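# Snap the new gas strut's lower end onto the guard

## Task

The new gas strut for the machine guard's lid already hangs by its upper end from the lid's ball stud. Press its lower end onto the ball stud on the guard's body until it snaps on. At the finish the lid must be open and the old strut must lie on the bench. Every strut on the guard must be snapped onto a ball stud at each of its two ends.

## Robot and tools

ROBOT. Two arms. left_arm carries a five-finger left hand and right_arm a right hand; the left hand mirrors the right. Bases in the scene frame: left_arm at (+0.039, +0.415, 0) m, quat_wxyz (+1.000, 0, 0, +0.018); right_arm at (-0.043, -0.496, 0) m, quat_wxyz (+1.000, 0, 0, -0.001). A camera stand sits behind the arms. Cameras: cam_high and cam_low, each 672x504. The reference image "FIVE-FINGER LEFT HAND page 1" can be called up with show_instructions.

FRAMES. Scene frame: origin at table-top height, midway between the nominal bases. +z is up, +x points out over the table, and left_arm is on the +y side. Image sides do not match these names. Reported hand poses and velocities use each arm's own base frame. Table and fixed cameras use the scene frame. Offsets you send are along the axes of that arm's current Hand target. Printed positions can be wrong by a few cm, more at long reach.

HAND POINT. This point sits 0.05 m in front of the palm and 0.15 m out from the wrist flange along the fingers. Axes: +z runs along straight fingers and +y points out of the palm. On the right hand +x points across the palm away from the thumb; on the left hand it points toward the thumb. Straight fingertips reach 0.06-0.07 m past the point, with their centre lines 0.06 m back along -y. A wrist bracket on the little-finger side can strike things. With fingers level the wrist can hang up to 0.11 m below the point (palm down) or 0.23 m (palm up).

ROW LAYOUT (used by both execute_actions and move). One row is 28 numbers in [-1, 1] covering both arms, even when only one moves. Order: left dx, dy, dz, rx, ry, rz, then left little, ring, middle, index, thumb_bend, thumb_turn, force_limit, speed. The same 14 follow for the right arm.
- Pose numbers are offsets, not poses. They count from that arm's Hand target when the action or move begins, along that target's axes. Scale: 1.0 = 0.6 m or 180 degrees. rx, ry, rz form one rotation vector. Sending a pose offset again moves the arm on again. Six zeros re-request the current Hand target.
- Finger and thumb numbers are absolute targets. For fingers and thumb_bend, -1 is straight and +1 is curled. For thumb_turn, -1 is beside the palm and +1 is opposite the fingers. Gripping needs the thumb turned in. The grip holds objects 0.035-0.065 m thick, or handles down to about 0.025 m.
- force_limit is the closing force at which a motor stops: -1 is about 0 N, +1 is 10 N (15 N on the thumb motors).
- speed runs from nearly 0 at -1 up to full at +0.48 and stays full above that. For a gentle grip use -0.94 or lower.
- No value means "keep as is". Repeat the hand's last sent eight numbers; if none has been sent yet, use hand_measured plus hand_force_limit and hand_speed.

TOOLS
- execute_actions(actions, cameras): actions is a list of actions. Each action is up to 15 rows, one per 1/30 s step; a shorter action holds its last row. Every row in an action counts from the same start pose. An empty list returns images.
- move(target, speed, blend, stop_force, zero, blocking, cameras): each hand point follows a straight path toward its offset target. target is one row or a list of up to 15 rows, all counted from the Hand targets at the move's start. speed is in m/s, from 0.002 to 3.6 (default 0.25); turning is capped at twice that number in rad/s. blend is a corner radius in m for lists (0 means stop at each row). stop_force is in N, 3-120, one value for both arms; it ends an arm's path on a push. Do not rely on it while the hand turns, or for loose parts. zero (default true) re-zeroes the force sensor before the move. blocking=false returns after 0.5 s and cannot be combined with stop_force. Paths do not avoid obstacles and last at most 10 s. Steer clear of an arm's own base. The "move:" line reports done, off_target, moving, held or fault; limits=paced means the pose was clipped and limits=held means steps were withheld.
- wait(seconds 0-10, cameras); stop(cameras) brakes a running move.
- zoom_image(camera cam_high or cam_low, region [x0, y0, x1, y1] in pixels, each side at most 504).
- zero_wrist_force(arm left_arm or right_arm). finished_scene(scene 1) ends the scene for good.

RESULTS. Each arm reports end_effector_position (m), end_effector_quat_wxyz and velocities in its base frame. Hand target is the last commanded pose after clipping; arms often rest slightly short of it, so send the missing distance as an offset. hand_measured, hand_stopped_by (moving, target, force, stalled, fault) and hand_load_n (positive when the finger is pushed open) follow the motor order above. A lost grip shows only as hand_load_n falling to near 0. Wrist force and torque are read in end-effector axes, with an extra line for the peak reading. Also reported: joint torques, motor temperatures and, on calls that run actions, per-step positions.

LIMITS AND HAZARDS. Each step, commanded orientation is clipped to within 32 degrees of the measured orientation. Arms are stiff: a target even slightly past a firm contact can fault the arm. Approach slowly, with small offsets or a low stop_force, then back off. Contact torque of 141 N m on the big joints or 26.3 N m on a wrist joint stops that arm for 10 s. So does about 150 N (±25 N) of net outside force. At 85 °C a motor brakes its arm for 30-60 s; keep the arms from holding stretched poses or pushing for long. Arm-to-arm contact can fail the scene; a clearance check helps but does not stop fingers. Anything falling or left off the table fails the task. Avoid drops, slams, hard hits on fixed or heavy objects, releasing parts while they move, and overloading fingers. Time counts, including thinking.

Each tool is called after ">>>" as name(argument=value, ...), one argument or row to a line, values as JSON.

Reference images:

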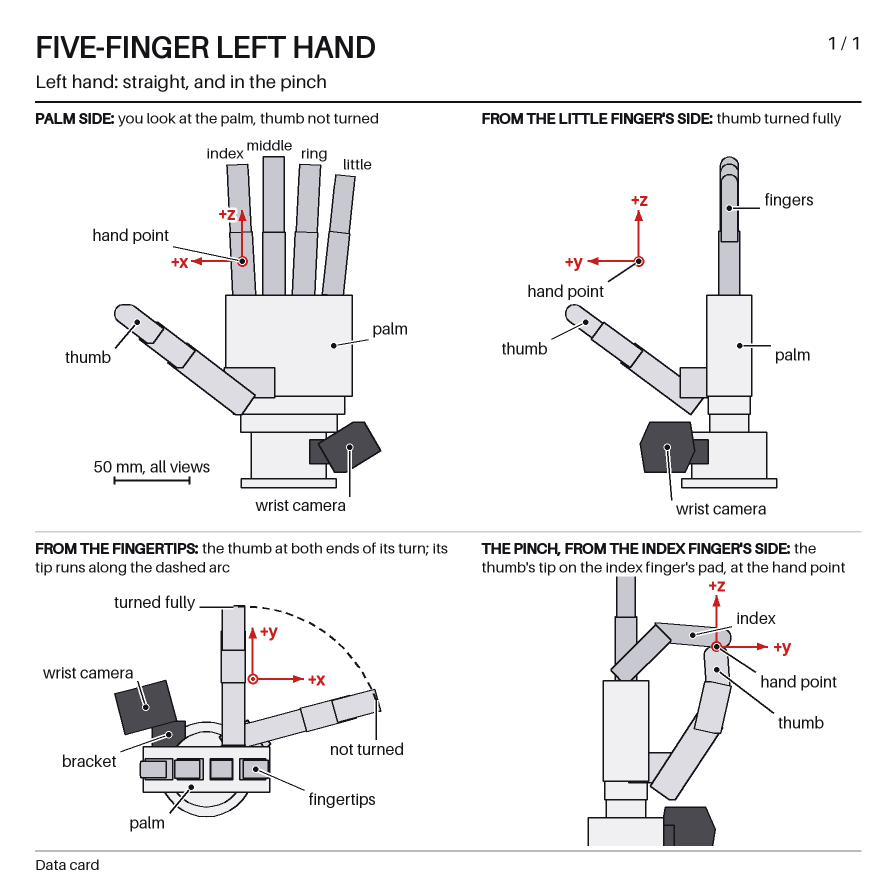

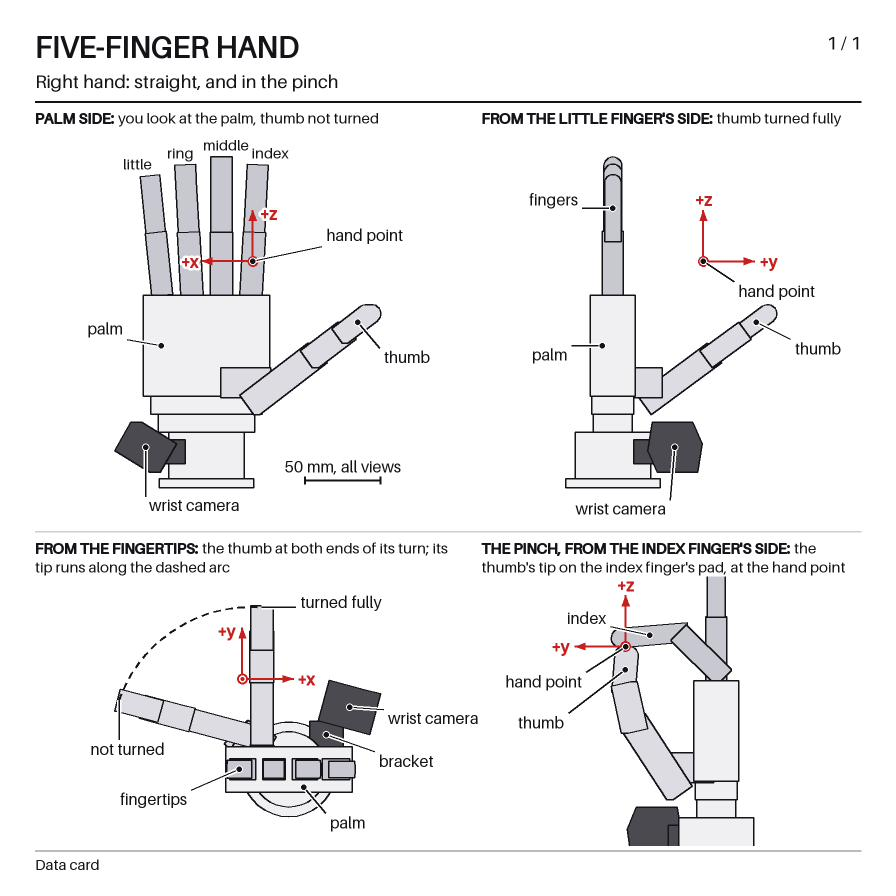

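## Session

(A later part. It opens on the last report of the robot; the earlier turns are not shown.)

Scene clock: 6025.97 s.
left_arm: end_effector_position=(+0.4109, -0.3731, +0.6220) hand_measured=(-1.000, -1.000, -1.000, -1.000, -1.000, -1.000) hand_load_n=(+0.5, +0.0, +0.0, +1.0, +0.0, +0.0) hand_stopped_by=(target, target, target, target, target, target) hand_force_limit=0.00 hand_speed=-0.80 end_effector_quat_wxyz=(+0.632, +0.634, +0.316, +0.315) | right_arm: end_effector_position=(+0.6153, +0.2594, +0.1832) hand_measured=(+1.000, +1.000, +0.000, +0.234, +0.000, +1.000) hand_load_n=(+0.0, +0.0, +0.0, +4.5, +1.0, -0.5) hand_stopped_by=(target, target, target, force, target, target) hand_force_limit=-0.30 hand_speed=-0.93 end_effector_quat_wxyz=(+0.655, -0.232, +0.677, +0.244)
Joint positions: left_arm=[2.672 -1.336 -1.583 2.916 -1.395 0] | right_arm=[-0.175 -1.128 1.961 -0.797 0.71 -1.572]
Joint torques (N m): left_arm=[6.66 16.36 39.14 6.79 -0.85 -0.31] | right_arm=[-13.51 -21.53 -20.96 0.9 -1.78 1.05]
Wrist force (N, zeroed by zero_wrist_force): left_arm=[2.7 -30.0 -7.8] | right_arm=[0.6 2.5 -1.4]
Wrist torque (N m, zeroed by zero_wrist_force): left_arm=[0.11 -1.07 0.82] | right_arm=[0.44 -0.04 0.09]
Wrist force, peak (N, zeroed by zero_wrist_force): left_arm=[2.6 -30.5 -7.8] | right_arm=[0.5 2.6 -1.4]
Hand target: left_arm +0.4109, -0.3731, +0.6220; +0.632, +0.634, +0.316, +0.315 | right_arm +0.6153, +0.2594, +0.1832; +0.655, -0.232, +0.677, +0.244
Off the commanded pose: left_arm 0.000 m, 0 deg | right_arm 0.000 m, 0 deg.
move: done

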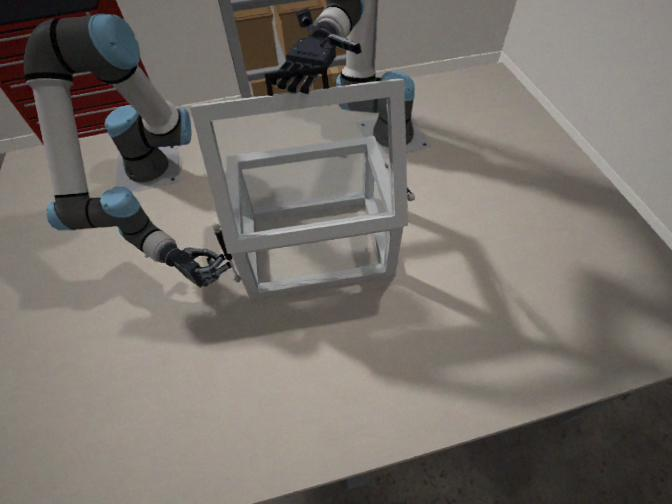

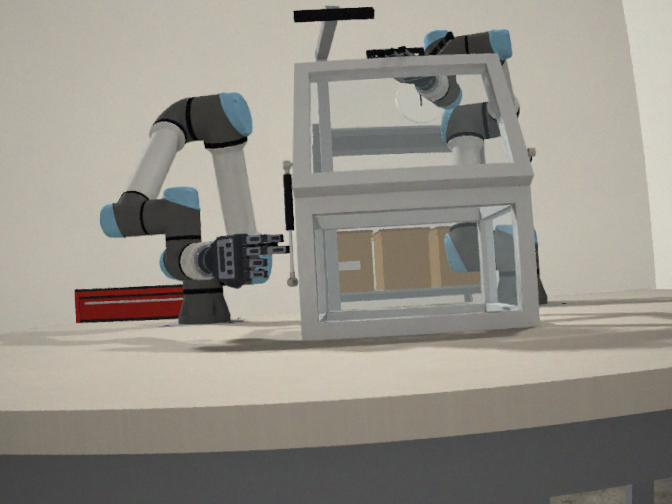

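>>> move(
  target=[
    [0,0,0,0,0,0,-1,-1,-1,-1,-1,-1,0,-0.8, -0.0003,-0.0609,-0.0569,0,0,0,1,1,-0.4,0.05,0,1,0.3,-0.6],
    [0,0,0,0,0,0,-1,-1,-1,-1,-1,-1,0,-0.8, -0.0003,-0.0609,-0.0569,0.0983,-0.0086,-0.0070,1,1,-0.4,0.05,0,1,0.3,-0.6],
  ],
  speed=0.1,
  cameras=["all"],
)

Scene clock: 6076.33 s.
left_arm: end_effector_position=(+0.4109, -0.3731, +0.6220) hand_measured=(-1.000, -1.000, -1.000, -1.000, -1.000, -1.000) hand_load_n=(+1.0, +0.0, +0.0, +0.5, +0.0, +0.0) hand_stopped_by=(target, target, target, target, target, target) hand_force_limit=0.00 hand_speed=-0.80 end_effector_quat_wxyz=(+0.632, +0.634, +0.316, +0.315) | right_arm: end_effector_position=(+0.6119, +0.2096, +0.1833) hand_measured=(+1.000, +1.000, -0.400, +0.050, +0.000, +1.000) hand_load_n=(+0.0, +0.0, +0.0, +0.0, +0.0, -0.5) hand_stopped_by=(target, target, target, target, target, target) hand_force_limit=0.30 hand_speed=-0.60 end_effector_quat_wxyz=(+0.694, -0.133, +0.695, +0.133)
Joint positions: left_arm=[2.672 -1.336 -1.583 2.916 -1.395 0] | right_arm=[-0.183 -1.226 2.138 -0.913 1.01 -1.571]
Joint torques (N m): left_arm=[6.5 17.01 39.29 6.71 -1.03 -0.41] | right_arm=[-12.99 -16.51 -21.41 0.53 0.24 -0.13]
Wrist force (N, zeroed by zero_wrist_force): left_arm=[2.7 -30.0 -8.0] | right_arm=[0.3 2.4 -1.1]
Wrist torque (N m, zeroed by zero_wrist_force): left_arm=[0.11 -1.09 0.82] | right_arm=[0.42 0.03 0.08]
Wrist force, peak (N, zeroed by zero_wrist_force): left_arm=[2.6 -30.4 -7.9] | right_arm=[0.4 3.1 -0.6]
Hand target: left_arm +0.4109, -0.3731, +0.6220; +0.632, +0.634, +0.316, +0.315 | right_arm +0.6120, +0.2095, +0.1832; +0.694, -0.133, +0.695, +0.133
Off the commanded pose: left_arm 0.000 m, 0 deg | right_arm 0.000 m, 0 deg.
move: done

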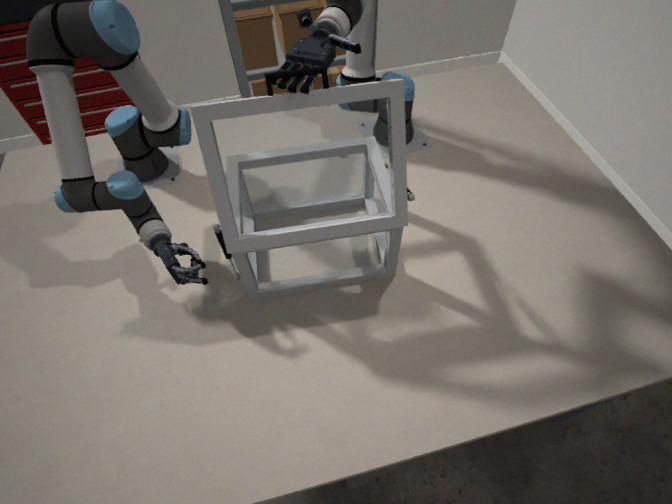

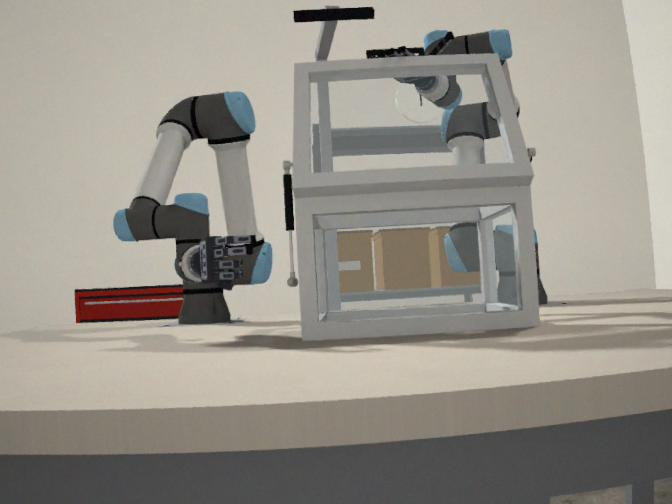

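>>> move(
  target=[
    [0,0,0,0,0,0,-1,-1,-1,-1,-1,-1,0,-0.8, -0.0013,0.0278,0.0455,0,0,0,1,1,-0.4,0.05,0,1,0.3,-0.6],
    [0,0,0,0,0,0,-1,-1,-1,-1,-1,-1,0,-0.8, -0.0013,0.1,0.0455,0,0,0,1,1,-0.4,0.05,0,1,0.3,-0.6],
  ],
  speed=0.08,
  cameras=["all"],
)

>>> zoom_image(
  camera="cam_low",
  region=[260, 225, 310, 290],
)

>>> zoom_image(
  camera="cam_high",
  region=[200, 230, 250, 280],
)

Scene clock: 6089.80 s.
left_arm: end_effector_position=(+0.4109, -0.3731, +0.6220) hand_measured=(-1.000, -1.000, -1.000, -1.000, -1.000, -1.000) hand_load_n=(+1.0, +0.0, +0.0, +1.0, +0.0, +0.0) hand_stopped_by=(target, target, target, target, target, target) hand_force_limit=0.00 hand_speed=-0.80 end_effector_quat_wxyz=(+0.632, +0.634, +0.316, +0.315) | right_arm: end_effector_position=(+0.6152, +0.2753, +0.1841) hand_measured=(+1.000, +1.000, -0.400, +0.050, +0.000, +1.000) hand_load_n=(+0.0, +0.0, +0.0, +0.0, +0.0, +0.0) hand_stopped_by=(target, target, target, target, target, target) hand_force_limit=0.30 hand_speed=-0.60 end_effector_quat_wxyz=(+0.694, -0.133, +0.695, +0.133)
Joint positions: left_arm=[2.672 -1.336 -1.583 2.916 -1.395 0] | right_arm=[-0.015 -1.195 2.085 -0.89 1.178 -1.57]
Joint torques (N m): left_arm=[6.72 16.75 40.02 6.7 -1.19 -0.37] | right_arm=[-11.47 -24.96 -18.51 -2.03 -2.09 -0.11]
Wrist force (N, zeroed by zero_wrist_force): left_arm=[2.8 -29.9 -7.8] | right_arm=[0.6 2.0 -0.9]
Wrist torque (N m, zeroed by zero_wrist_force): left_arm=[0.12 -1.10 0.83] | right_arm=[0.41 -0.01 0.10]
Wrist force, peak (N, zeroed by zero_wrist_force): left_arm=[2.7 -30.5 -7.8] | right_arm=[0.5 3.6 -1.3]
Hand target: left_arm +0.4109, -0.3731, +0.6220; +0.632, +0.634, +0.316, +0.315 | right_arm +0.6153, +0.2753, +0.1840; +0.694, -0.133, +0.695, +0.133
Off the commanded pose: left_arm 0.000 m, 0 deg | right_arm 0.000 m, 0 deg.
move: done

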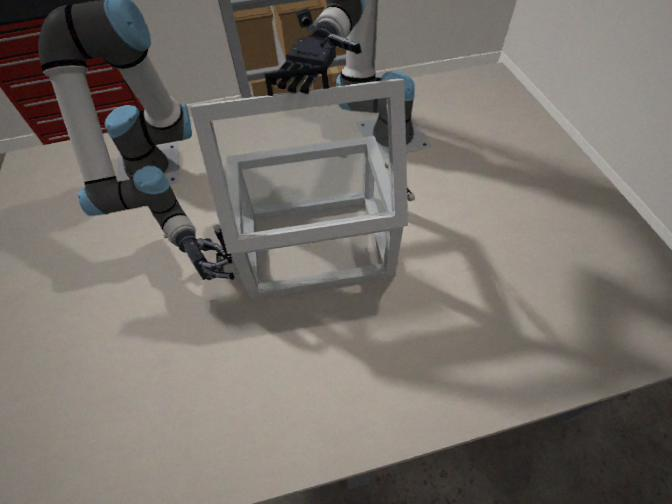

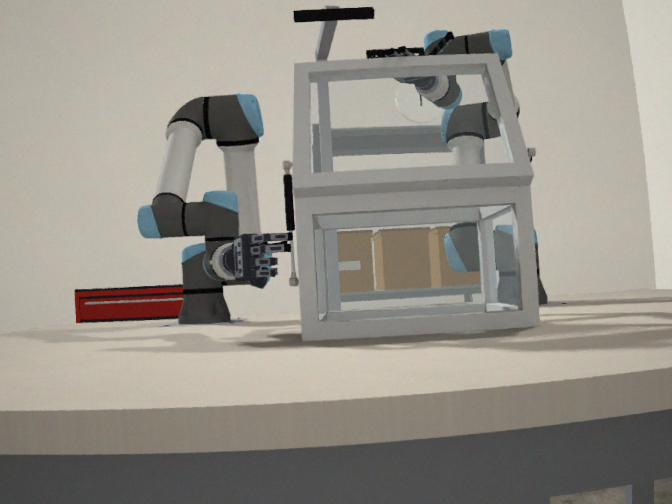

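Scaled by 7.754.

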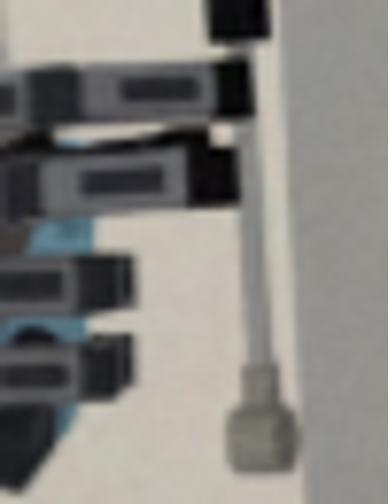

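Scaled by 10.080.

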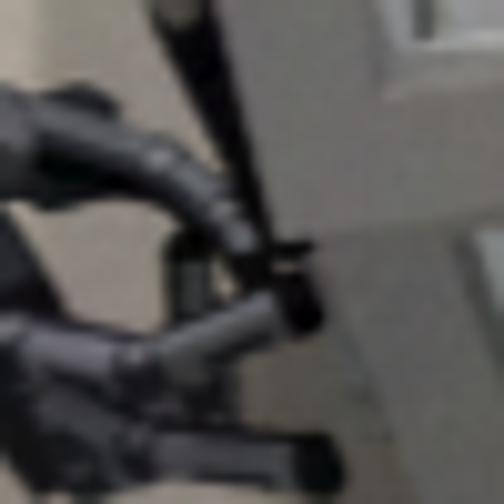

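>>> move(
  target=[
    [0,0,0,0,0,0,-1,-1,-1,-1,-1,-1,0,-0.8, 0,-0.0182,-0.0085,0,0,0,1,1,-0.4,0.0,0,1,0.3,-0.6],
    [0,0,0,0,0,0,-1,-1,-1,-1,-1,-1,0,-0.8, 0,-0.0238,0.0035,0,0,0,1,1,-0.4,0.0,0,1,0.3,-0.6],
    [0,0,0,0,0,0,-1,-1,-1,-1,-1,-1,0,-0.8, 0,0.0033,0.0162,0,0,0,1,1,-0.4,0.0,0,1,0.3,-0.6],
  ],
  speed=0.04,
  cameras=["all"],
)

>>> zoom_image(
  camera="cam_low",
  region=[260, 225, 310, 290],
)

>>> zoom_image(
  camera="cam_high",
  region=[200, 230, 250, 280],
)

Scene clock: 6105.30 s.
left_arm: end_effector_position=(+0.4109, -0.3731, +0.6220) hand_measured=(-1.000, -1.000, -1.000, -1.000, -1.000, -1.000) hand_load_n=(+1.0, +0.0, +0.0, +1.0, +0.0, +0.0) hand_stopped_by=(target, target, target, target, target, target) hand_force_limit=0.00 hand_speed=-0.80 end_effector_quat_wxyz=(+0.632, +0.634, +0.316, +0.315) | right_arm: end_effector_position=(+0.6236, +0.2808, +0.1840) hand_measured=(+1.000, +1.000, -0.400, +0.000, +0.000, +1.000) hand_load_n=(+0.0, +0.0, +0.0, +0.0, +0.0, -0.5) hand_stopped_by=(target, target, target, target, target, target) hand_force_limit=0.30 hand_speed=-0.60 end_effector_quat_wxyz=(+0.694, -0.133, +0.695, +0.133) end_effector_velocity=(+0.000, -0.001, -0.001) end_effector_angular_velocity=(-0.001, +0.001, +0.001)
Joint positions: left_arm=[2.672 -1.336 -1.583 2.916 -1.395 0] | right_arm=[-0.002 -1.177 2.057 -0.879 1.191 -1.57]
Joint velocities: left_arm=[within noise] | right_arm=[-0.003 0 0.001 0.001 -0.005 -0.001]
Joint torques (N m): left_arm=[5.9 17.18 39.5 6.76 -1.34 -0.21] | right_arm=[-14.09 -37.86 -4.32 -1.73 -1.72 1.06]
Wrist force (N, zeroed by zero_wrist_force): left_arm=[2.7 -30.1 -7.9] | right_arm=[0.3 2.3 -1.6]
Wrist torque (N m, zeroed by zero_wrist_force): left_arm=[0.14 -1.08 0.82] | right_arm=[0.43 0.02 0.09]
Wrist force, peak (N, zeroed by zero_wrist_force): left_arm=[2.5 -30.4 -8.0] | right_arm=[0.5 2.8 -1.3]
Hand target: left_arm +0.4109, -0.3731, +0.6220; +0.632, +0.634, +0.316, +0.315 | right_arm +0.6236, +0.2807, +0.1840; +0.694, -0.133, +0.695, +0.133
Off the commanded pose: left_arm 0.000 m, 0 deg | right_arm 0.000 m, 0 deg.
move: done

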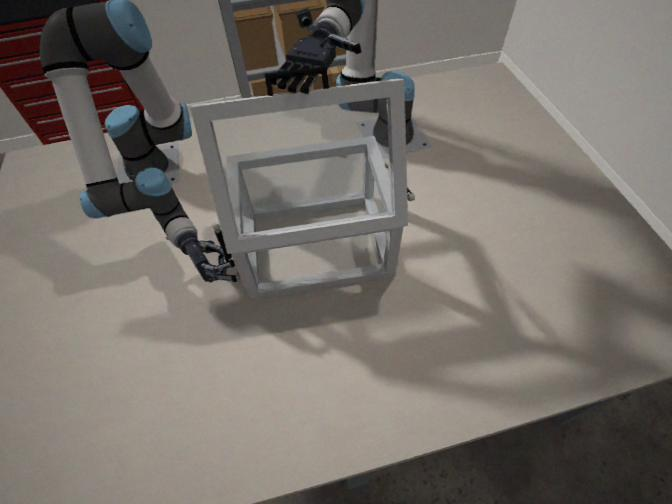

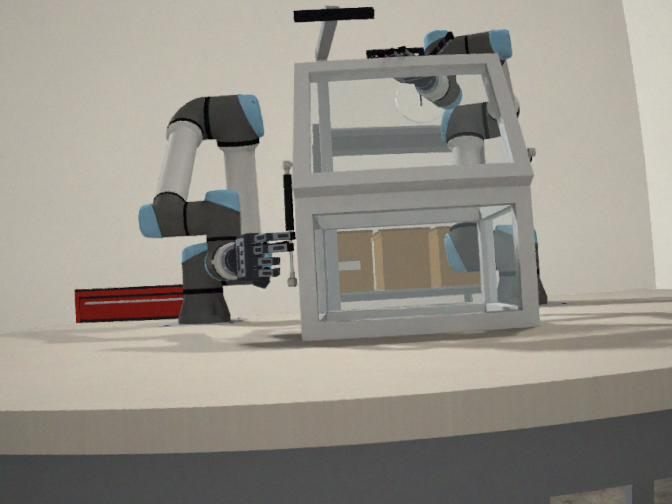

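Scaled by 7.754.

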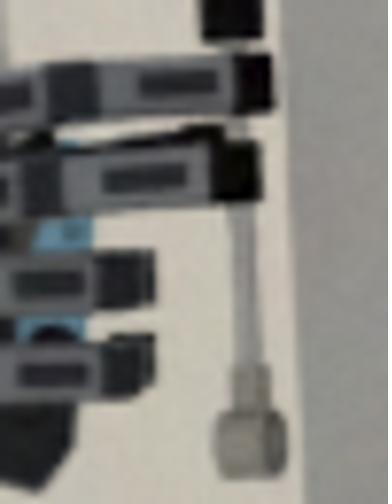

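Scaled by 10.080.

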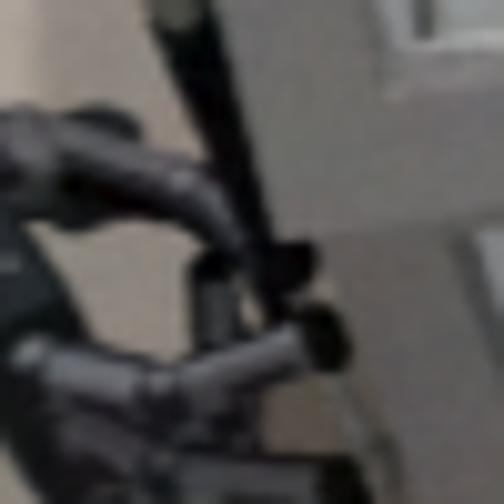

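>>> move(
  target=[
    [0,0,0,0,0,0,-1,-1,-1,-1,-1,-1,0,-0.8, 0,0.0045,0,0,0,0,1,1,-0.4,0.0,0,1,0.3,-0.6],
    [0,0,0,0,0,0,-1,-1,-1,-1,-1,-1,0,-0.8, 0,0.0045,0,0,0,0,1,1,-0.4,0.5,0,1,-0.3,-0.93],
  ],
  speed=0.03,
  cameras=["all"],
)

>>> zoom_image(
  camera="cam_low",
  region=[260, 225, 310, 290],
)

>>> zoom_image(
  camera="cam_high",
  region=[200, 230, 250, 280],
)

Scene clock: 6122.63 s.
left_arm: end_effector_position=(+0.4109, -0.3731, +0.6220) hand_measured=(-1.000, -1.000, -1.000, -1.000, -1.000, -1.000) hand_load_n=(+0.5, +0.0, +0.0, +0.5, +0.0, +0.0) hand_stopped_by=(target, target, target, target, target, target) hand_force_limit=0.00 hand_speed=-0.80 end_effector_quat_wxyz=(+0.632, +0.634, +0.316, +0.315) | right_arm: end_effector_position=(+0.6225, +0.2833, +0.1840) hand_measured=(+1.000, +1.000, -0.400, +0.122, +0.000, +1.000) hand_load_n=(+0.0, +0.0, +0.0, +6.0, +1.0, +0.0) hand_stopped_by=(target, target, target, force, target, target) hand_force_limit=-0.30 hand_speed=-0.93 end_effector_quat_wxyz=(+0.694, -0.133, +0.695, +0.133)
Joint positions: left_arm=[2.672 -1.336 -1.583 2.916 -1.395 0] | right_arm=[0.004 -1.178 2.057 -0.88 1.197 -1.57]
Joint torques (N m): left_arm=[6.35 17.06 39.47 6.73 -1.53 -0.25] | right_arm=[-9.84 -38.22 -9.45 -2.81 -0.2 0.8]
Wrist force (N, zeroed by zero_wrist_force): left_arm=[2.6 -30.3 -7.8] | right_arm=[-0.1 2.3 -0.6]
Wrist torque (N m, zeroed by zero_wrist_force): left_arm=[0.11 -1.08 0.82] | right_arm=[0.42 0.10 0.09]
Wrist force, peak (N, zeroed by zero_wrist_force): left_arm=[2.7 -30.5 -7.7] | right_arm=[0.6 -2.5 -2.6]
Hand target: left_arm +0.4109, -0.3731, +0.6220; +0.632, +0.634, +0.316, +0.315 | right_arm +0.6226, +0.2832, +0.1840; +0.694, -0.133, +0.695, +0.133
Off the commanded pose: left_arm 0.000 m, 0 deg | right_arm 0.000 m, 0 deg.
move: done

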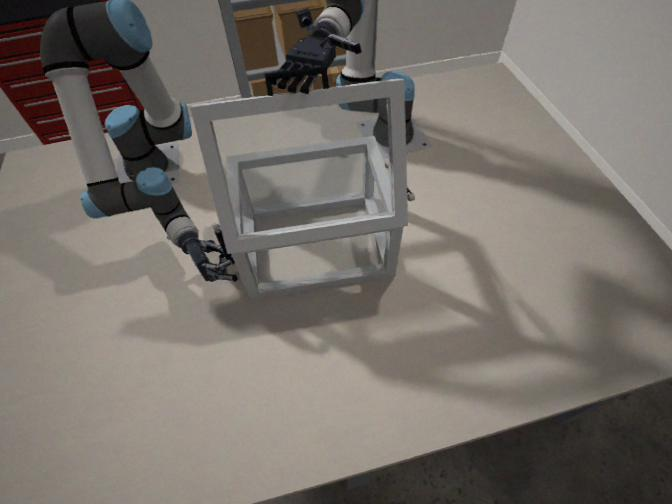

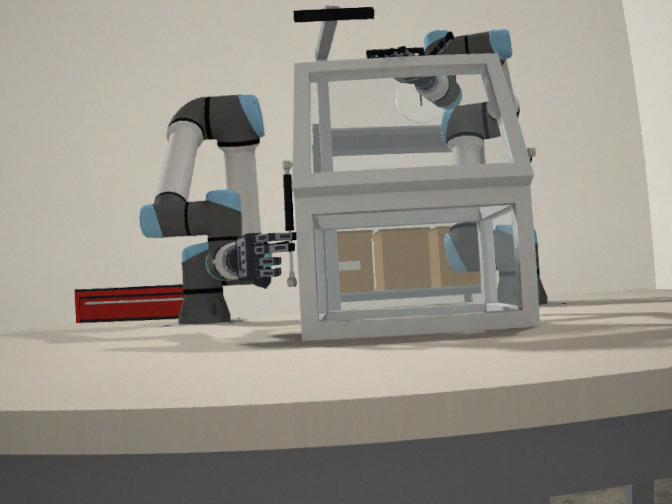

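Scaled by 7.754.

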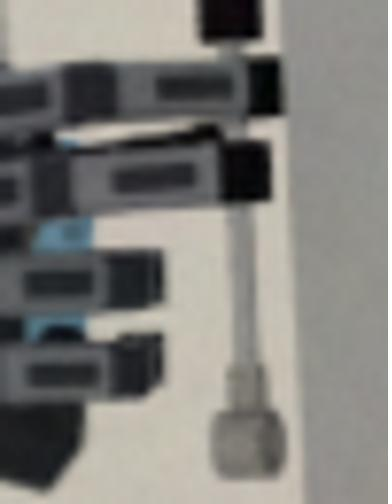

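Scaled by 10.080.

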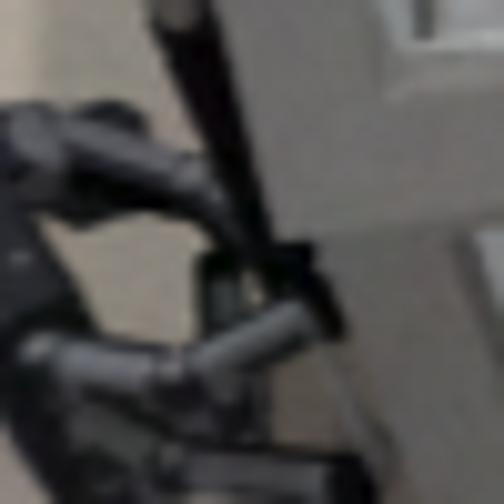

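>>> zoom_image(
  camera="cam_low",
  region=[280, 268, 304, 292],
)

Scaled by 21.000.

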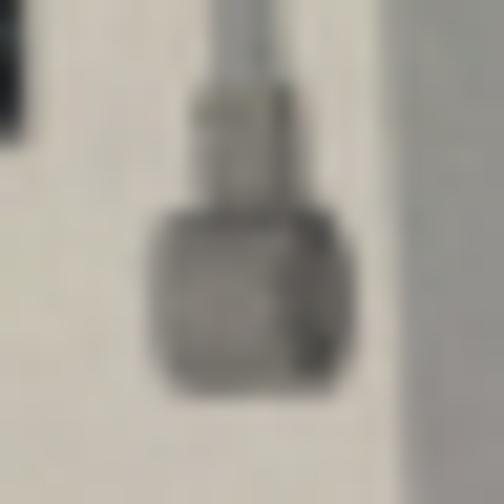

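>>> move(
  target=[
    [0,0,0,0,0,0,-1,-1,-1,-1,-1,-1,0,-0.8, 0,0,0,0,0,0,1,1,-0.4,0.6,0,1,0.2,-0.93],
    [0,0,0,0,0,0,-1,-1,-1,-1,-1,-1,0,-0.8, -0.0013,-0.0301,-0.0143,0,0,0,1,1,-0.4,0.6,0,1,0.2,-0.93],
  ],
  speed=0.03,
  cameras=["all"],
)

>>> zoom_image(
  camera="cam_low",
  region=[255, 225, 305, 290],
)

>>> zoom_image(
  camera="cam_high",
  region=[200, 230, 250, 280],
)

Scene clock: 6145.47 s.
left_arm: end_effector_position=(+0.4109, -0.3731, +0.6220) hand_measured=(-1.000, -1.000, -1.000, -1.000, -1.000, -1.000) hand_load_n=(+0.5, +0.0, +0.0, +1.0, +0.0, +0.0) hand_stopped_by=(target, target, target, target, target, target) hand_force_limit=0.00 hand_speed=-0.80 end_effector_quat_wxyz=(+0.632, +0.634, +0.316, +0.315) | right_arm: end_effector_position=(+0.6213, +0.2631, +0.1849) hand_measured=(+1.000, +1.000, -0.400, +0.126, +0.000, +1.000) hand_load_n=(+0.0, +0.0, +0.0, +19.0, +4.5, +4.5) hand_stopped_by=(target, target, target, force, target, target) hand_force_limit=0.20 hand_speed=-0.93 end_effector_quat_wxyz=(+0.695, -0.133, +0.695, +0.133) end_effector_velocity=(+0.000, +0.001, +0.001) end_effector_angular_velocity=(+0.000, -0.001, -0.002)
Joint positions: left_arm=[2.672 -1.336 -1.583 2.916 -1.395 0] | right_arm=[-0.045 -1.192 2.078 -0.886 1.148 -1.57]
Joint velocities: left_arm=[within noise] | right_arm=[0.003 -0.002 0 0.001 0.005 0]
Joint torques (N m): left_arm=[6.79 17.47 38.75 6.72 -1.63 -0.14] | right_arm=[9.12 -16.1 -12.88 0.7 2.11 0.61]
Wrist force (N, zeroed by zero_wrist_force): left_arm=[1.4 -30.8 -7.1] | right_arm=[-8.9 4.0 1.7]
Wrist torque (N m, zeroed by zero_wrist_force): left_arm=[0.06 -1.08 0.77] | right_arm=[0.49 0.33 0.06]
Wrist force, peak (N, zeroed by zero_wrist_force): left_arm=[1.4 -30.8 -7.1] | right_arm=[-9.5 4.3 1.7]
Hand target: left_arm +0.4109, -0.3731, +0.6220; +0.632, +0.634, +0.316, +0.315 | right_arm +0.6213, +0.2633, +0.1848; +0.694, -0.133, +0.695, +0.133
Off the commanded pose: left_arm 0.000 m, 0 deg | right_arm 0.000 m, 0 deg.
move: done

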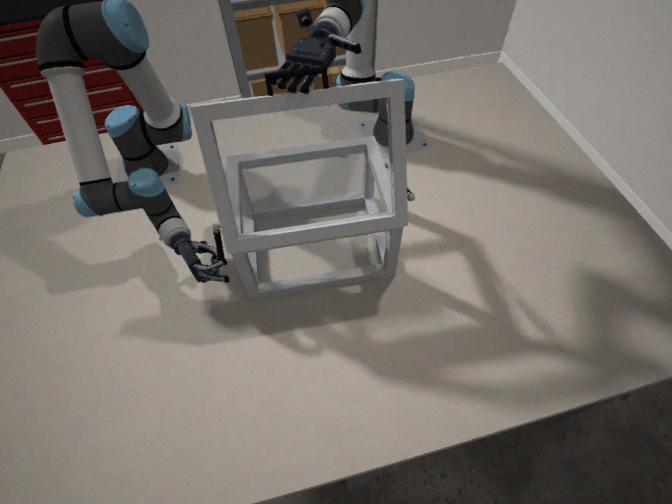

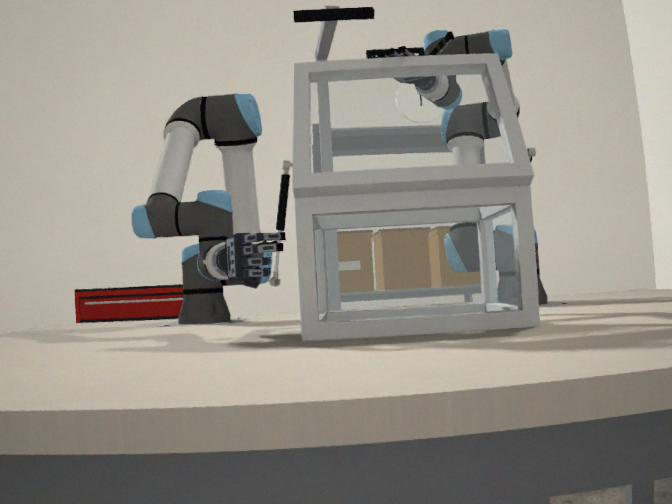

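Scaled by 7.754.

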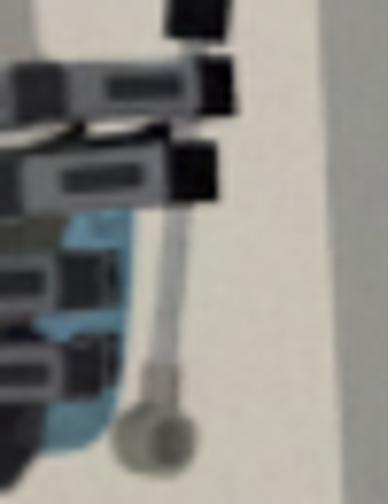

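Scaled by 10.080.

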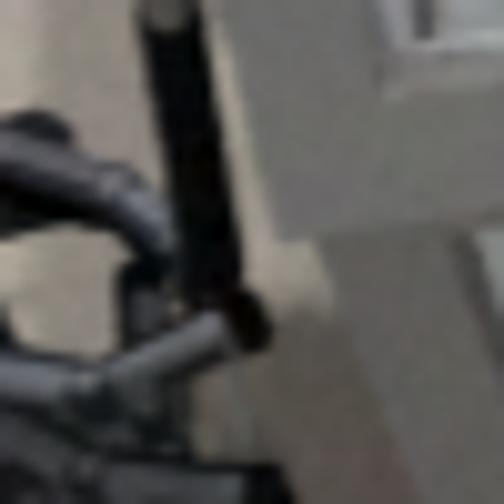

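>>> move(
  target=[
    [0,0,0,0,0,0,-1,-1,-1,-1,-1,-1,0,-0.8, 0,0,-0.0013,-0.1,0,0,1,1,-0.4,0.6,0,1,0.2,-0.93],
    [0,0,0,0,0,0,-1,-1,-1,-1,-1,-1,0,-0.8, 0,0,-0.0027,-0.2056,0,0,1,1,-0.4,0.6,0,1,0.2,-0.93],
  ],
  speed=0.06,
  cameras=["all"],
)

>>> zoom_image(
  camera="cam_low",
  region=[255, 225, 305, 290],
)

>>> zoom_image(
  camera="cam_high",
  region=[200, 230, 250, 280],
)

Scene clock: 6163.33 s.
left_arm: end_effector_position=(+0.4109, -0.3731, +0.6220) hand_measured=(-1.000, -1.000, -1.000, -1.000, -1.000, -1.000) hand_load_n=(+0.5, +0.0, +0.0, +0.5, +0.5, +0.0) hand_stopped_by=(target, target, target, target, target, target) hand_force_limit=0.00 hand_speed=-0.80 end_effector_quat_wxyz=(+0.632, +0.634, +0.316, +0.315) | right_arm: end_effector_position=(+0.6198, +0.2626, +0.1847) hand_measured=(+1.000, +1.000, -0.400, +0.126, -0.002, +1.000) hand_load_n=(+0.0, +0.0, +0.0, +28.5, +6.5, +6.5) hand_stopped_by=(target, target, target, force, target, target) hand_force_limit=0.20 hand_speed=-0.93 end_effector_quat_wxyz=(+0.616, -0.346, +0.617, +0.347) end_effector_velocity=(+0.000, +0.000, +0.000) end_effector_angular_velocity=(+0.001, +0.002, -0.006)
Joint positions: left_arm=[2.672 -1.336 -1.583 2.916 -1.395 0] | right_arm=[-0.216 -0.987 1.724 -0.737 0.331 -1.57]
Joint velocities: left_arm=[within noise] | right_arm=[0 -0.001 0.003 0 0.006 0]
Joint torques (N m): left_arm=[5.82 17.83 39.55 6.91 -1.8 -0.14] | right_arm=[-7.91 -48.56 -6.44 -1.36 1.75 -0.58]
Wrist force (N, zeroed by zero_wrist_force): left_arm=[2.4 -30.3 -7.7] | right_arm=[-2.2 2.1 3.2]
Wrist torque (N m, zeroed by zero_wrist_force): left_arm=[0.13 -1.11 0.80] | right_arm=[0.40 0.49 0.10]
Wrist force, peak (N, zeroed by zero_wrist_force): left_arm=[1.4 -30.8 -7.3] | right_arm=[-10.6 4.2 1.7]
Hand target: left_arm +0.4109, -0.3731, +0.6220; +0.632, +0.634, +0.316, +0.315 | right_arm +0.6198, +0.2627, +0.1848; +0.616, -0.346, +0.617, +0.346
Off the commanded pose: left_arm 0.000 m, 0 deg | right_arm 0.000 m, 0 deg.
move: done

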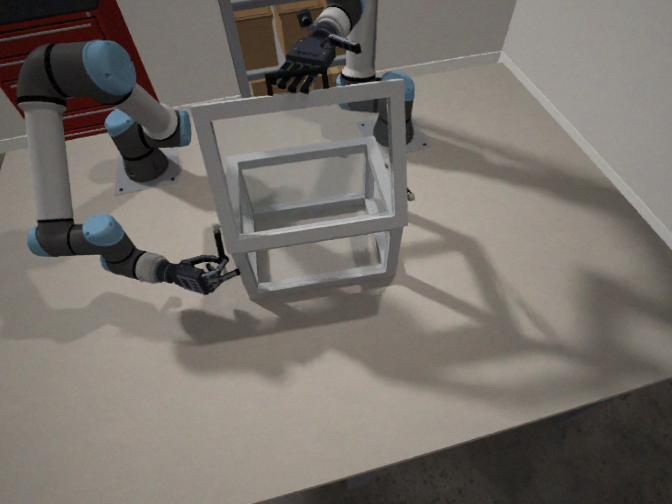

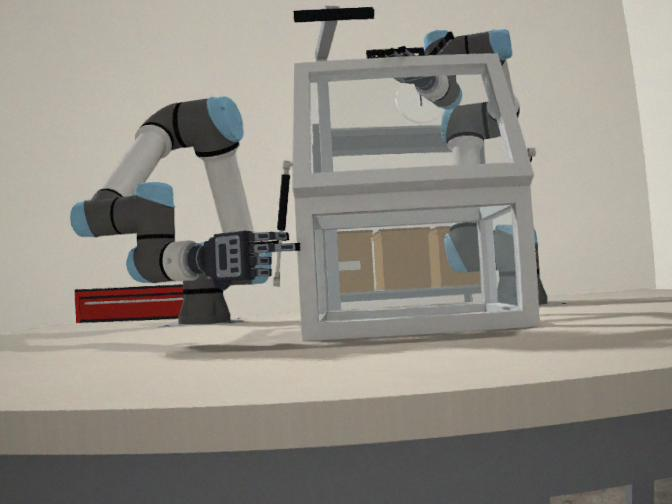

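Scaled by 7.754.

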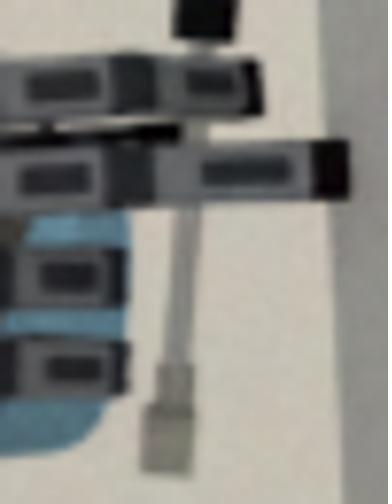

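Scaled by 10.080.

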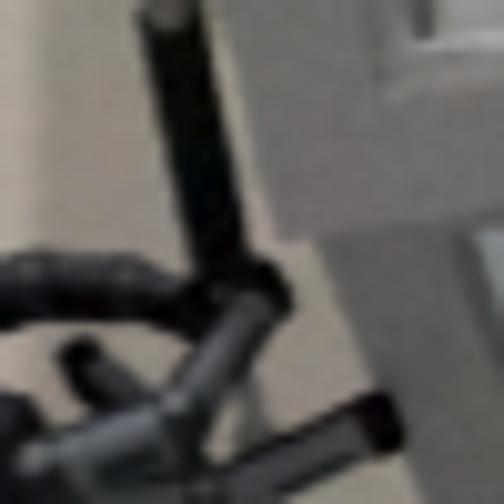

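>>> move(
  target=[
    [0,0,0,0,0,0,-1,-1,-1,-1,-1,-1,0,-0.8, 0,0,0,0,0,0,1,1,0.08,0.6,0,1,0.2,-0.8],
    [0,0,0,0,0,0,-1,-1,-1,-1,-1,-1,0,-0.8, 0,0,0,0,0,0,1,1,0.08,0.085,0,1,0.2,-0.8],
  ],
  speed=0.06,
  cameras=["all"],
)

>>> zoom_image(
  camera="cam_low",
  region=[255, 225, 305, 290],
)

>>> zoom_image(
  camera="cam_high",
  region=[200, 230, 250, 280],
)

Scene clock: 6176.23 s.
left_arm: end_effector_position=(+0.4109, -0.3731, +0.6220) hand_measured=(-1.000, -1.000, -1.000, -1.000, -1.000, -1.000) hand_load_n=(+0.5, +0.0, +0.0, +0.5, +0.0, +0.0) hand_stopped_by=(target, target, target, target, target, target) hand_force_limit=0.00 hand_speed=-0.80 end_effector_quat_wxyz=(+0.632, +0.634, +0.316, +0.315) | right_arm: end_effector_position=(+0.6198, +0.2627, +0.1848) hand_measured=(+1.000, +1.000, -0.312, +0.082, +0.000, +1.000) hand_load_n=(+0.0, +0.0, +11.5, +6.5, +2.0, +3.0) hand_stopped_by=(target, target, force, force, target, target) hand_force_limit=0.20 hand_speed=-0.80 end_effector_quat_wxyz=(+0.616, -0.346, +0.617, +0.346)
Joint positions: left_arm=[2.672 -1.336 -1.583 2.916 -1.395 0] | right_arm=[-0.216 -0.987 1.724 -0.737 0.331 -1.57]
Joint torques (N m): left_arm=[6.1 17.76 39.05 6.9 -1.88 -0.04] | right_arm=[10.41 -48.64 -5.01 1.36 -1.01 0.5]
Wrist force (N, zeroed by zero_wrist_force): left_arm=[2.7 -30.0 -7.9] | right_arm=[1.1 -6.2 4.0]
Wrist torque (N m, zeroed by zero_wrist_force): left_arm=[0.12 -1.07 0.82] | right_arm=[0.45 0.07 -0.08]
Wrist force, peak (N, zeroed by zero_wrist_force): left_arm=[2.3 -30.5 -7.8] | right_arm=[-1.2 -7.9 7.8]
Hand target: left_arm +0.4109, -0.3731, +0.6220; +0.632, +0.634, +0.316, +0.315 | right_arm +0.6198, +0.2627, +0.1848; +0.616, -0.346, +0.617, +0.346
Off the commanded pose: left_arm 0.000 m, 0 deg | right_arm 0.000 m, 0 deg.
move: done

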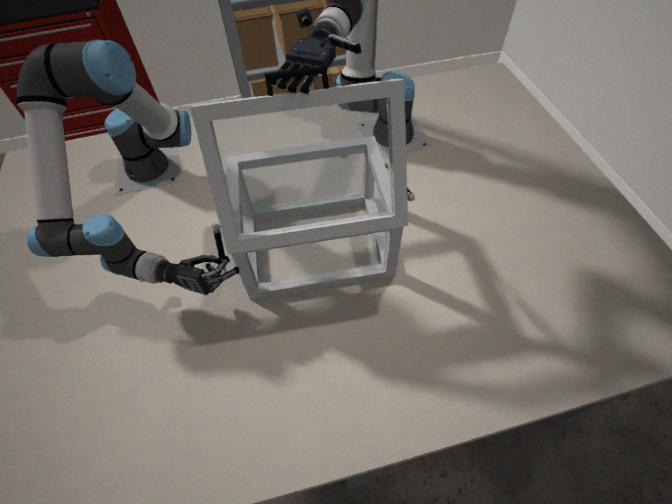

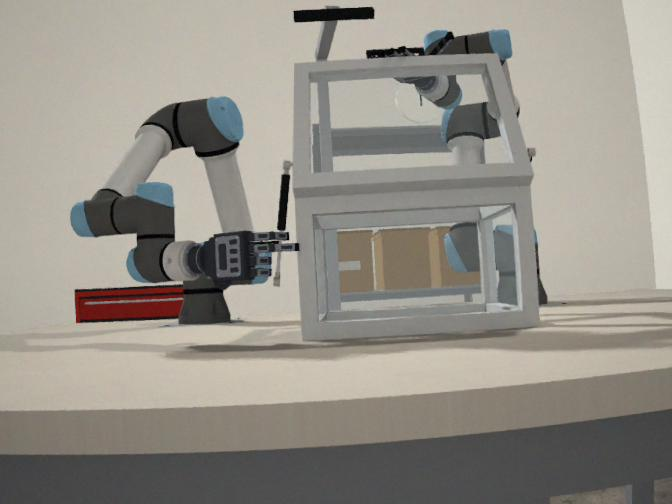

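Scaled by 7.754.

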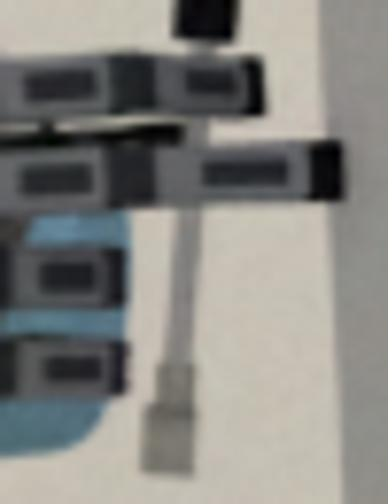

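Scaled by 10.080.

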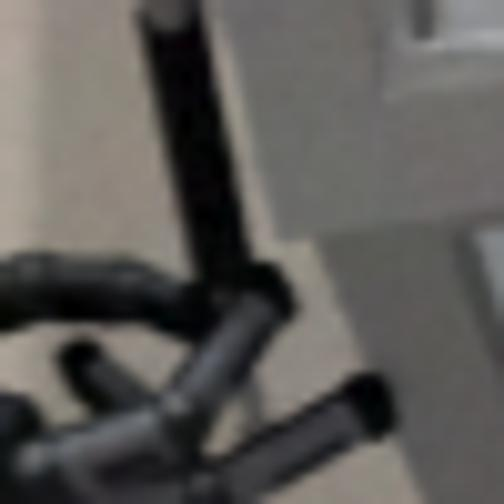

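>>> move(
  target=[
    [0,0,0,0,0,0,-1,-1,-1,-1,-1,-1,0,-0.8, 0,0,0,0,0,0,1,1,-0.5,0.6,0,1,0.6,-0.9],
  ],
  speed=0.06,
  cameras=["cam_low"],
)

>>> zoom_image(
  camera="cam_low",
  region=[264, 268, 288, 292],
)

Scene clock: 6190.43 s.
left_arm: end_effector_position=(+0.4109, -0.3731, +0.6220) hand_measured=(-1.000, -1.000, -1.000, -1.000, -1.000, -1.000) hand_load_n=(+1.0, +0.0, +0.0, +1.0, +0.5, +0.0) hand_stopped_by=(target, target, target, target, target, target) hand_force_limit=0.00 hand_speed=-0.80 end_effector_quat_wxyz=(+0.632, +0.634, +0.316, +0.315) | right_arm: end_effector_position=(+0.6197, +0.2627, +0.1848) hand_measured=(+1.000, +1.000, -0.500, +0.090, +0.000, +1.000) hand_load_n=(+0.0, +0.0, +0.0, +9.5, +3.0, +3.5) hand_stopped_by=(target, target, target, force, target, target) hand_force_limit=0.60 hand_speed=-0.90 end_effector_quat_wxyz=(+0.616, -0.346, +0.617, +0.346)
Joint positions: left_arm=[2.672 -1.336 -1.583 2.916 -1.395 0] | right_arm=[-0.216 -0.987 1.724 -0.737 0.331 -1.57]
Joint torques (N m): left_arm=[6.41 17.84 39.21 6.84 -1.92 -0.03] | right_arm=[11.27 -47.01 -9.47 -0.11 -0.43 1.12]
Wrist force (N, zeroed by zero_wrist_force): left_arm=[2.7 -29.9 -7.8] | right_arm=[0.6 1.5 0.3]
Wrist torque (N m, zeroed by zero_wrist_force): left_arm=[0.13 -1.08 0.82] | right_arm=[0.32 0.23 0.08]
Wrist force, peak (N, zeroed by zero_wrist_force): left_arm=[2.6 -30.4 -8.0] | right_arm=[1.3 -6.7 4.0]
Hand target: left_arm +0.4109, -0.3731, +0.6220; +0.632, +0.634, +0.316, +0.315 | right_arm +0.6198, +0.2627, +0.1848; +0.616, -0.346, +0.617, +0.346
Off the commanded pose: left_arm 0.000 m, 0 deg | right_arm 0.000 m, 0 deg.
move: done
Images, in order (width x height): cam_low 672x504.

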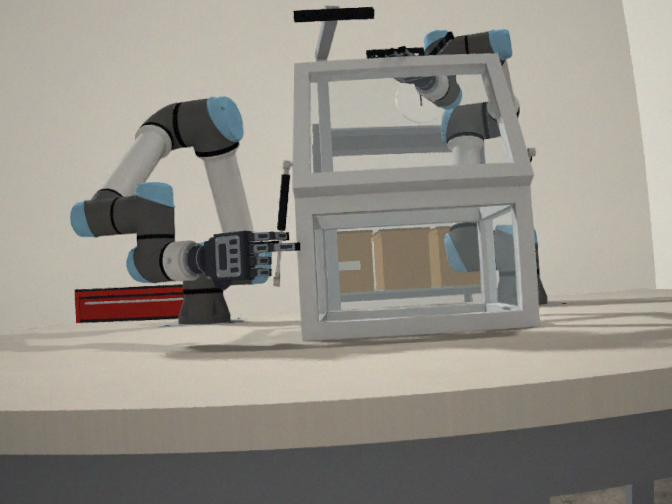

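Scaled by 21.000.

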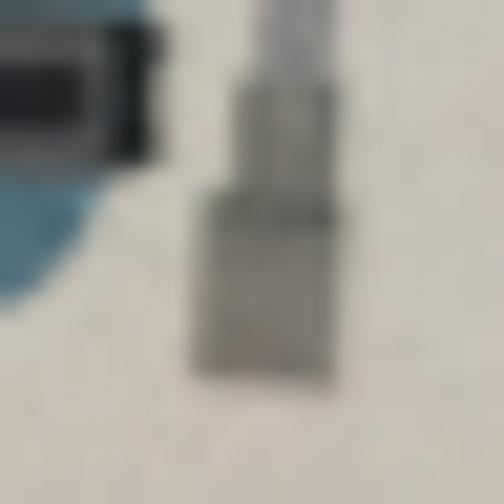

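>>> move(
  target=[
    [0,0,0,0,0,0,-1,-1,-1,-1,-1,-1,0,-0.8, -0.003,-0.0225,0.0118,0,-0.017,-0.032,1,1,-0.5,0.6,0,1,0.6,-0.9],
    [0,0,0,0,0,0,-1,-1,-1,-1,-1,-1,0,-0.8, -0.004,-0.0438,0.0230,0,-0.0336,-0.0639,1,1,-0.5,0.6,0,1,0.6,-0.9],
  ],
  speed=0.05,
  blend=0.003,
  cameras=["all"],
)

>>> zoom_image(
  camera="cam_low",
  region=[255, 225, 305, 290],
)

>>> zoom_image(
  camera="cam_high",
  region=[205, 235, 255, 285],
)

Scene clock: 6232.23 s.
left_arm: end_effector_position=(+0.4109, -0.3731, +0.6220) hand_measured=(-1.000, -1.000, -1.000, -1.000, -1.000, -1.000) hand_load_n=(+1.0, +0.0, +0.0, +1.0, +0.0, +0.0) hand_stopped_by=(target, target, target, target, target, target) hand_force_limit=0.00 hand_speed=-0.80 end_effector_quat_wxyz=(+0.632, +0.634, +0.316, +0.315) | right_arm: end_effector_position=(+0.6494, +0.2608, +0.1872) hand_measured=(+1.000, +1.000, -0.500, +0.090, +0.000, +1.000) hand_load_n=(+0.0, -0.5, +0.0, +10.0, +2.5, +0.0) hand_stopped_by=(target, target, target, force, target, target) hand_force_limit=0.60 hand_speed=-0.90 end_effector_quat_wxyz=(+0.680, -0.387, +0.545, +0.301) end_effector_velocity=(-0.001, +0.000, +0.001) end_effector_angular_velocity=(+0.001, +0.005, +0.000)
Joint positions: left_arm=[2.672 -1.336 -1.583 2.916 -1.395 0] | right_arm=[-0.206 -0.947 1.705 -1.072 0.347 -1.476]
Joint velocities: left_arm=[within noise] | right_arm=[0 -0.002 0.001 0.006 0 0]
Joint torques (N m): left_arm=[6.56 17.95 38.85 7.04 -1.61 -0.01] | right_arm=[8.37 -44.53 -8.88 0.53 1.52 -0.05]
Wrist force (N, zeroed by zero_wrist_force): left_arm=[2.0 -30.1 -7.7] | right_arm=[-1.1 1.6 0.2]
Wrist torque (N m, zeroed by zero_wrist_force): left_arm=[0.10 -1.09 0.79] | right_arm=[0.31 0.14 0.12]
Wrist force, peak (N, zeroed by zero_wrist_force): left_arm=[3.2 -30.3 -8.4] | right_arm=[10.9 1.3 -1.0]
Hand target: left_arm +0.4109, -0.3731, +0.6220; +0.632, +0.634, +0.316, +0.315 | right_arm +0.6494, +0.2608, +0.1872; +0.680, -0.387, +0.545, +0.301
Off the commanded pose: left_arm 0.000 m, 0 deg | right_arm 0.000 m, 0 deg.
move: done

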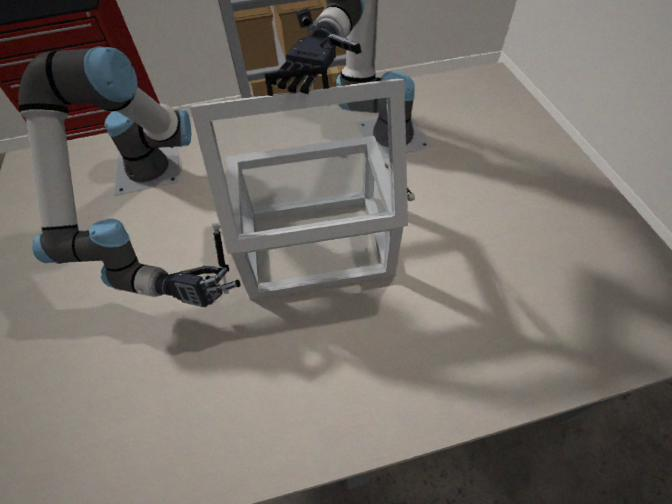

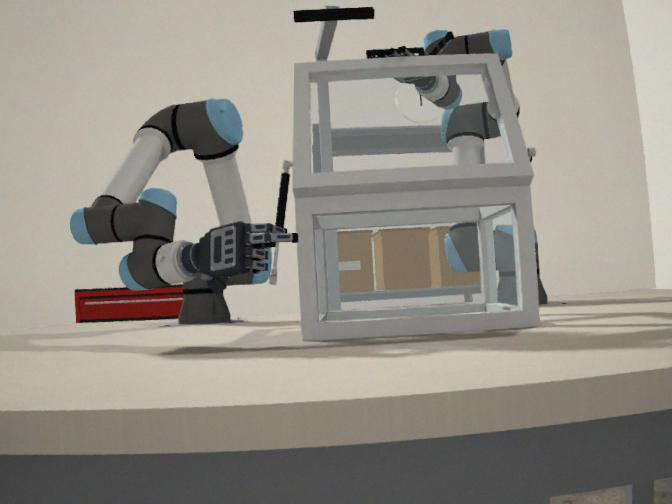

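Scaled by 7.754.

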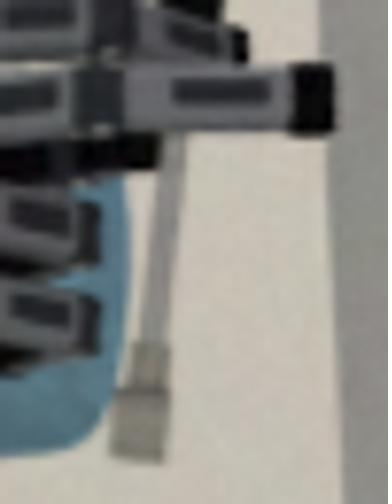

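Scaled by 10.080.

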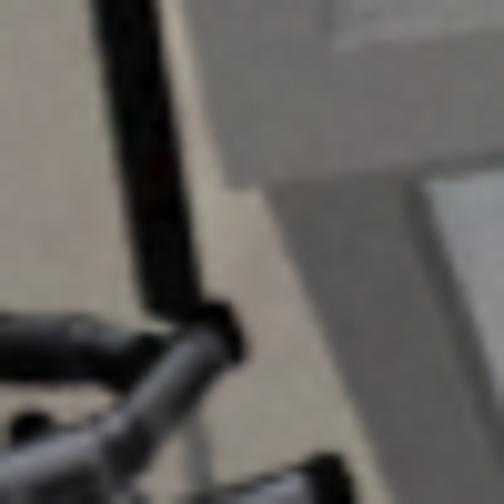

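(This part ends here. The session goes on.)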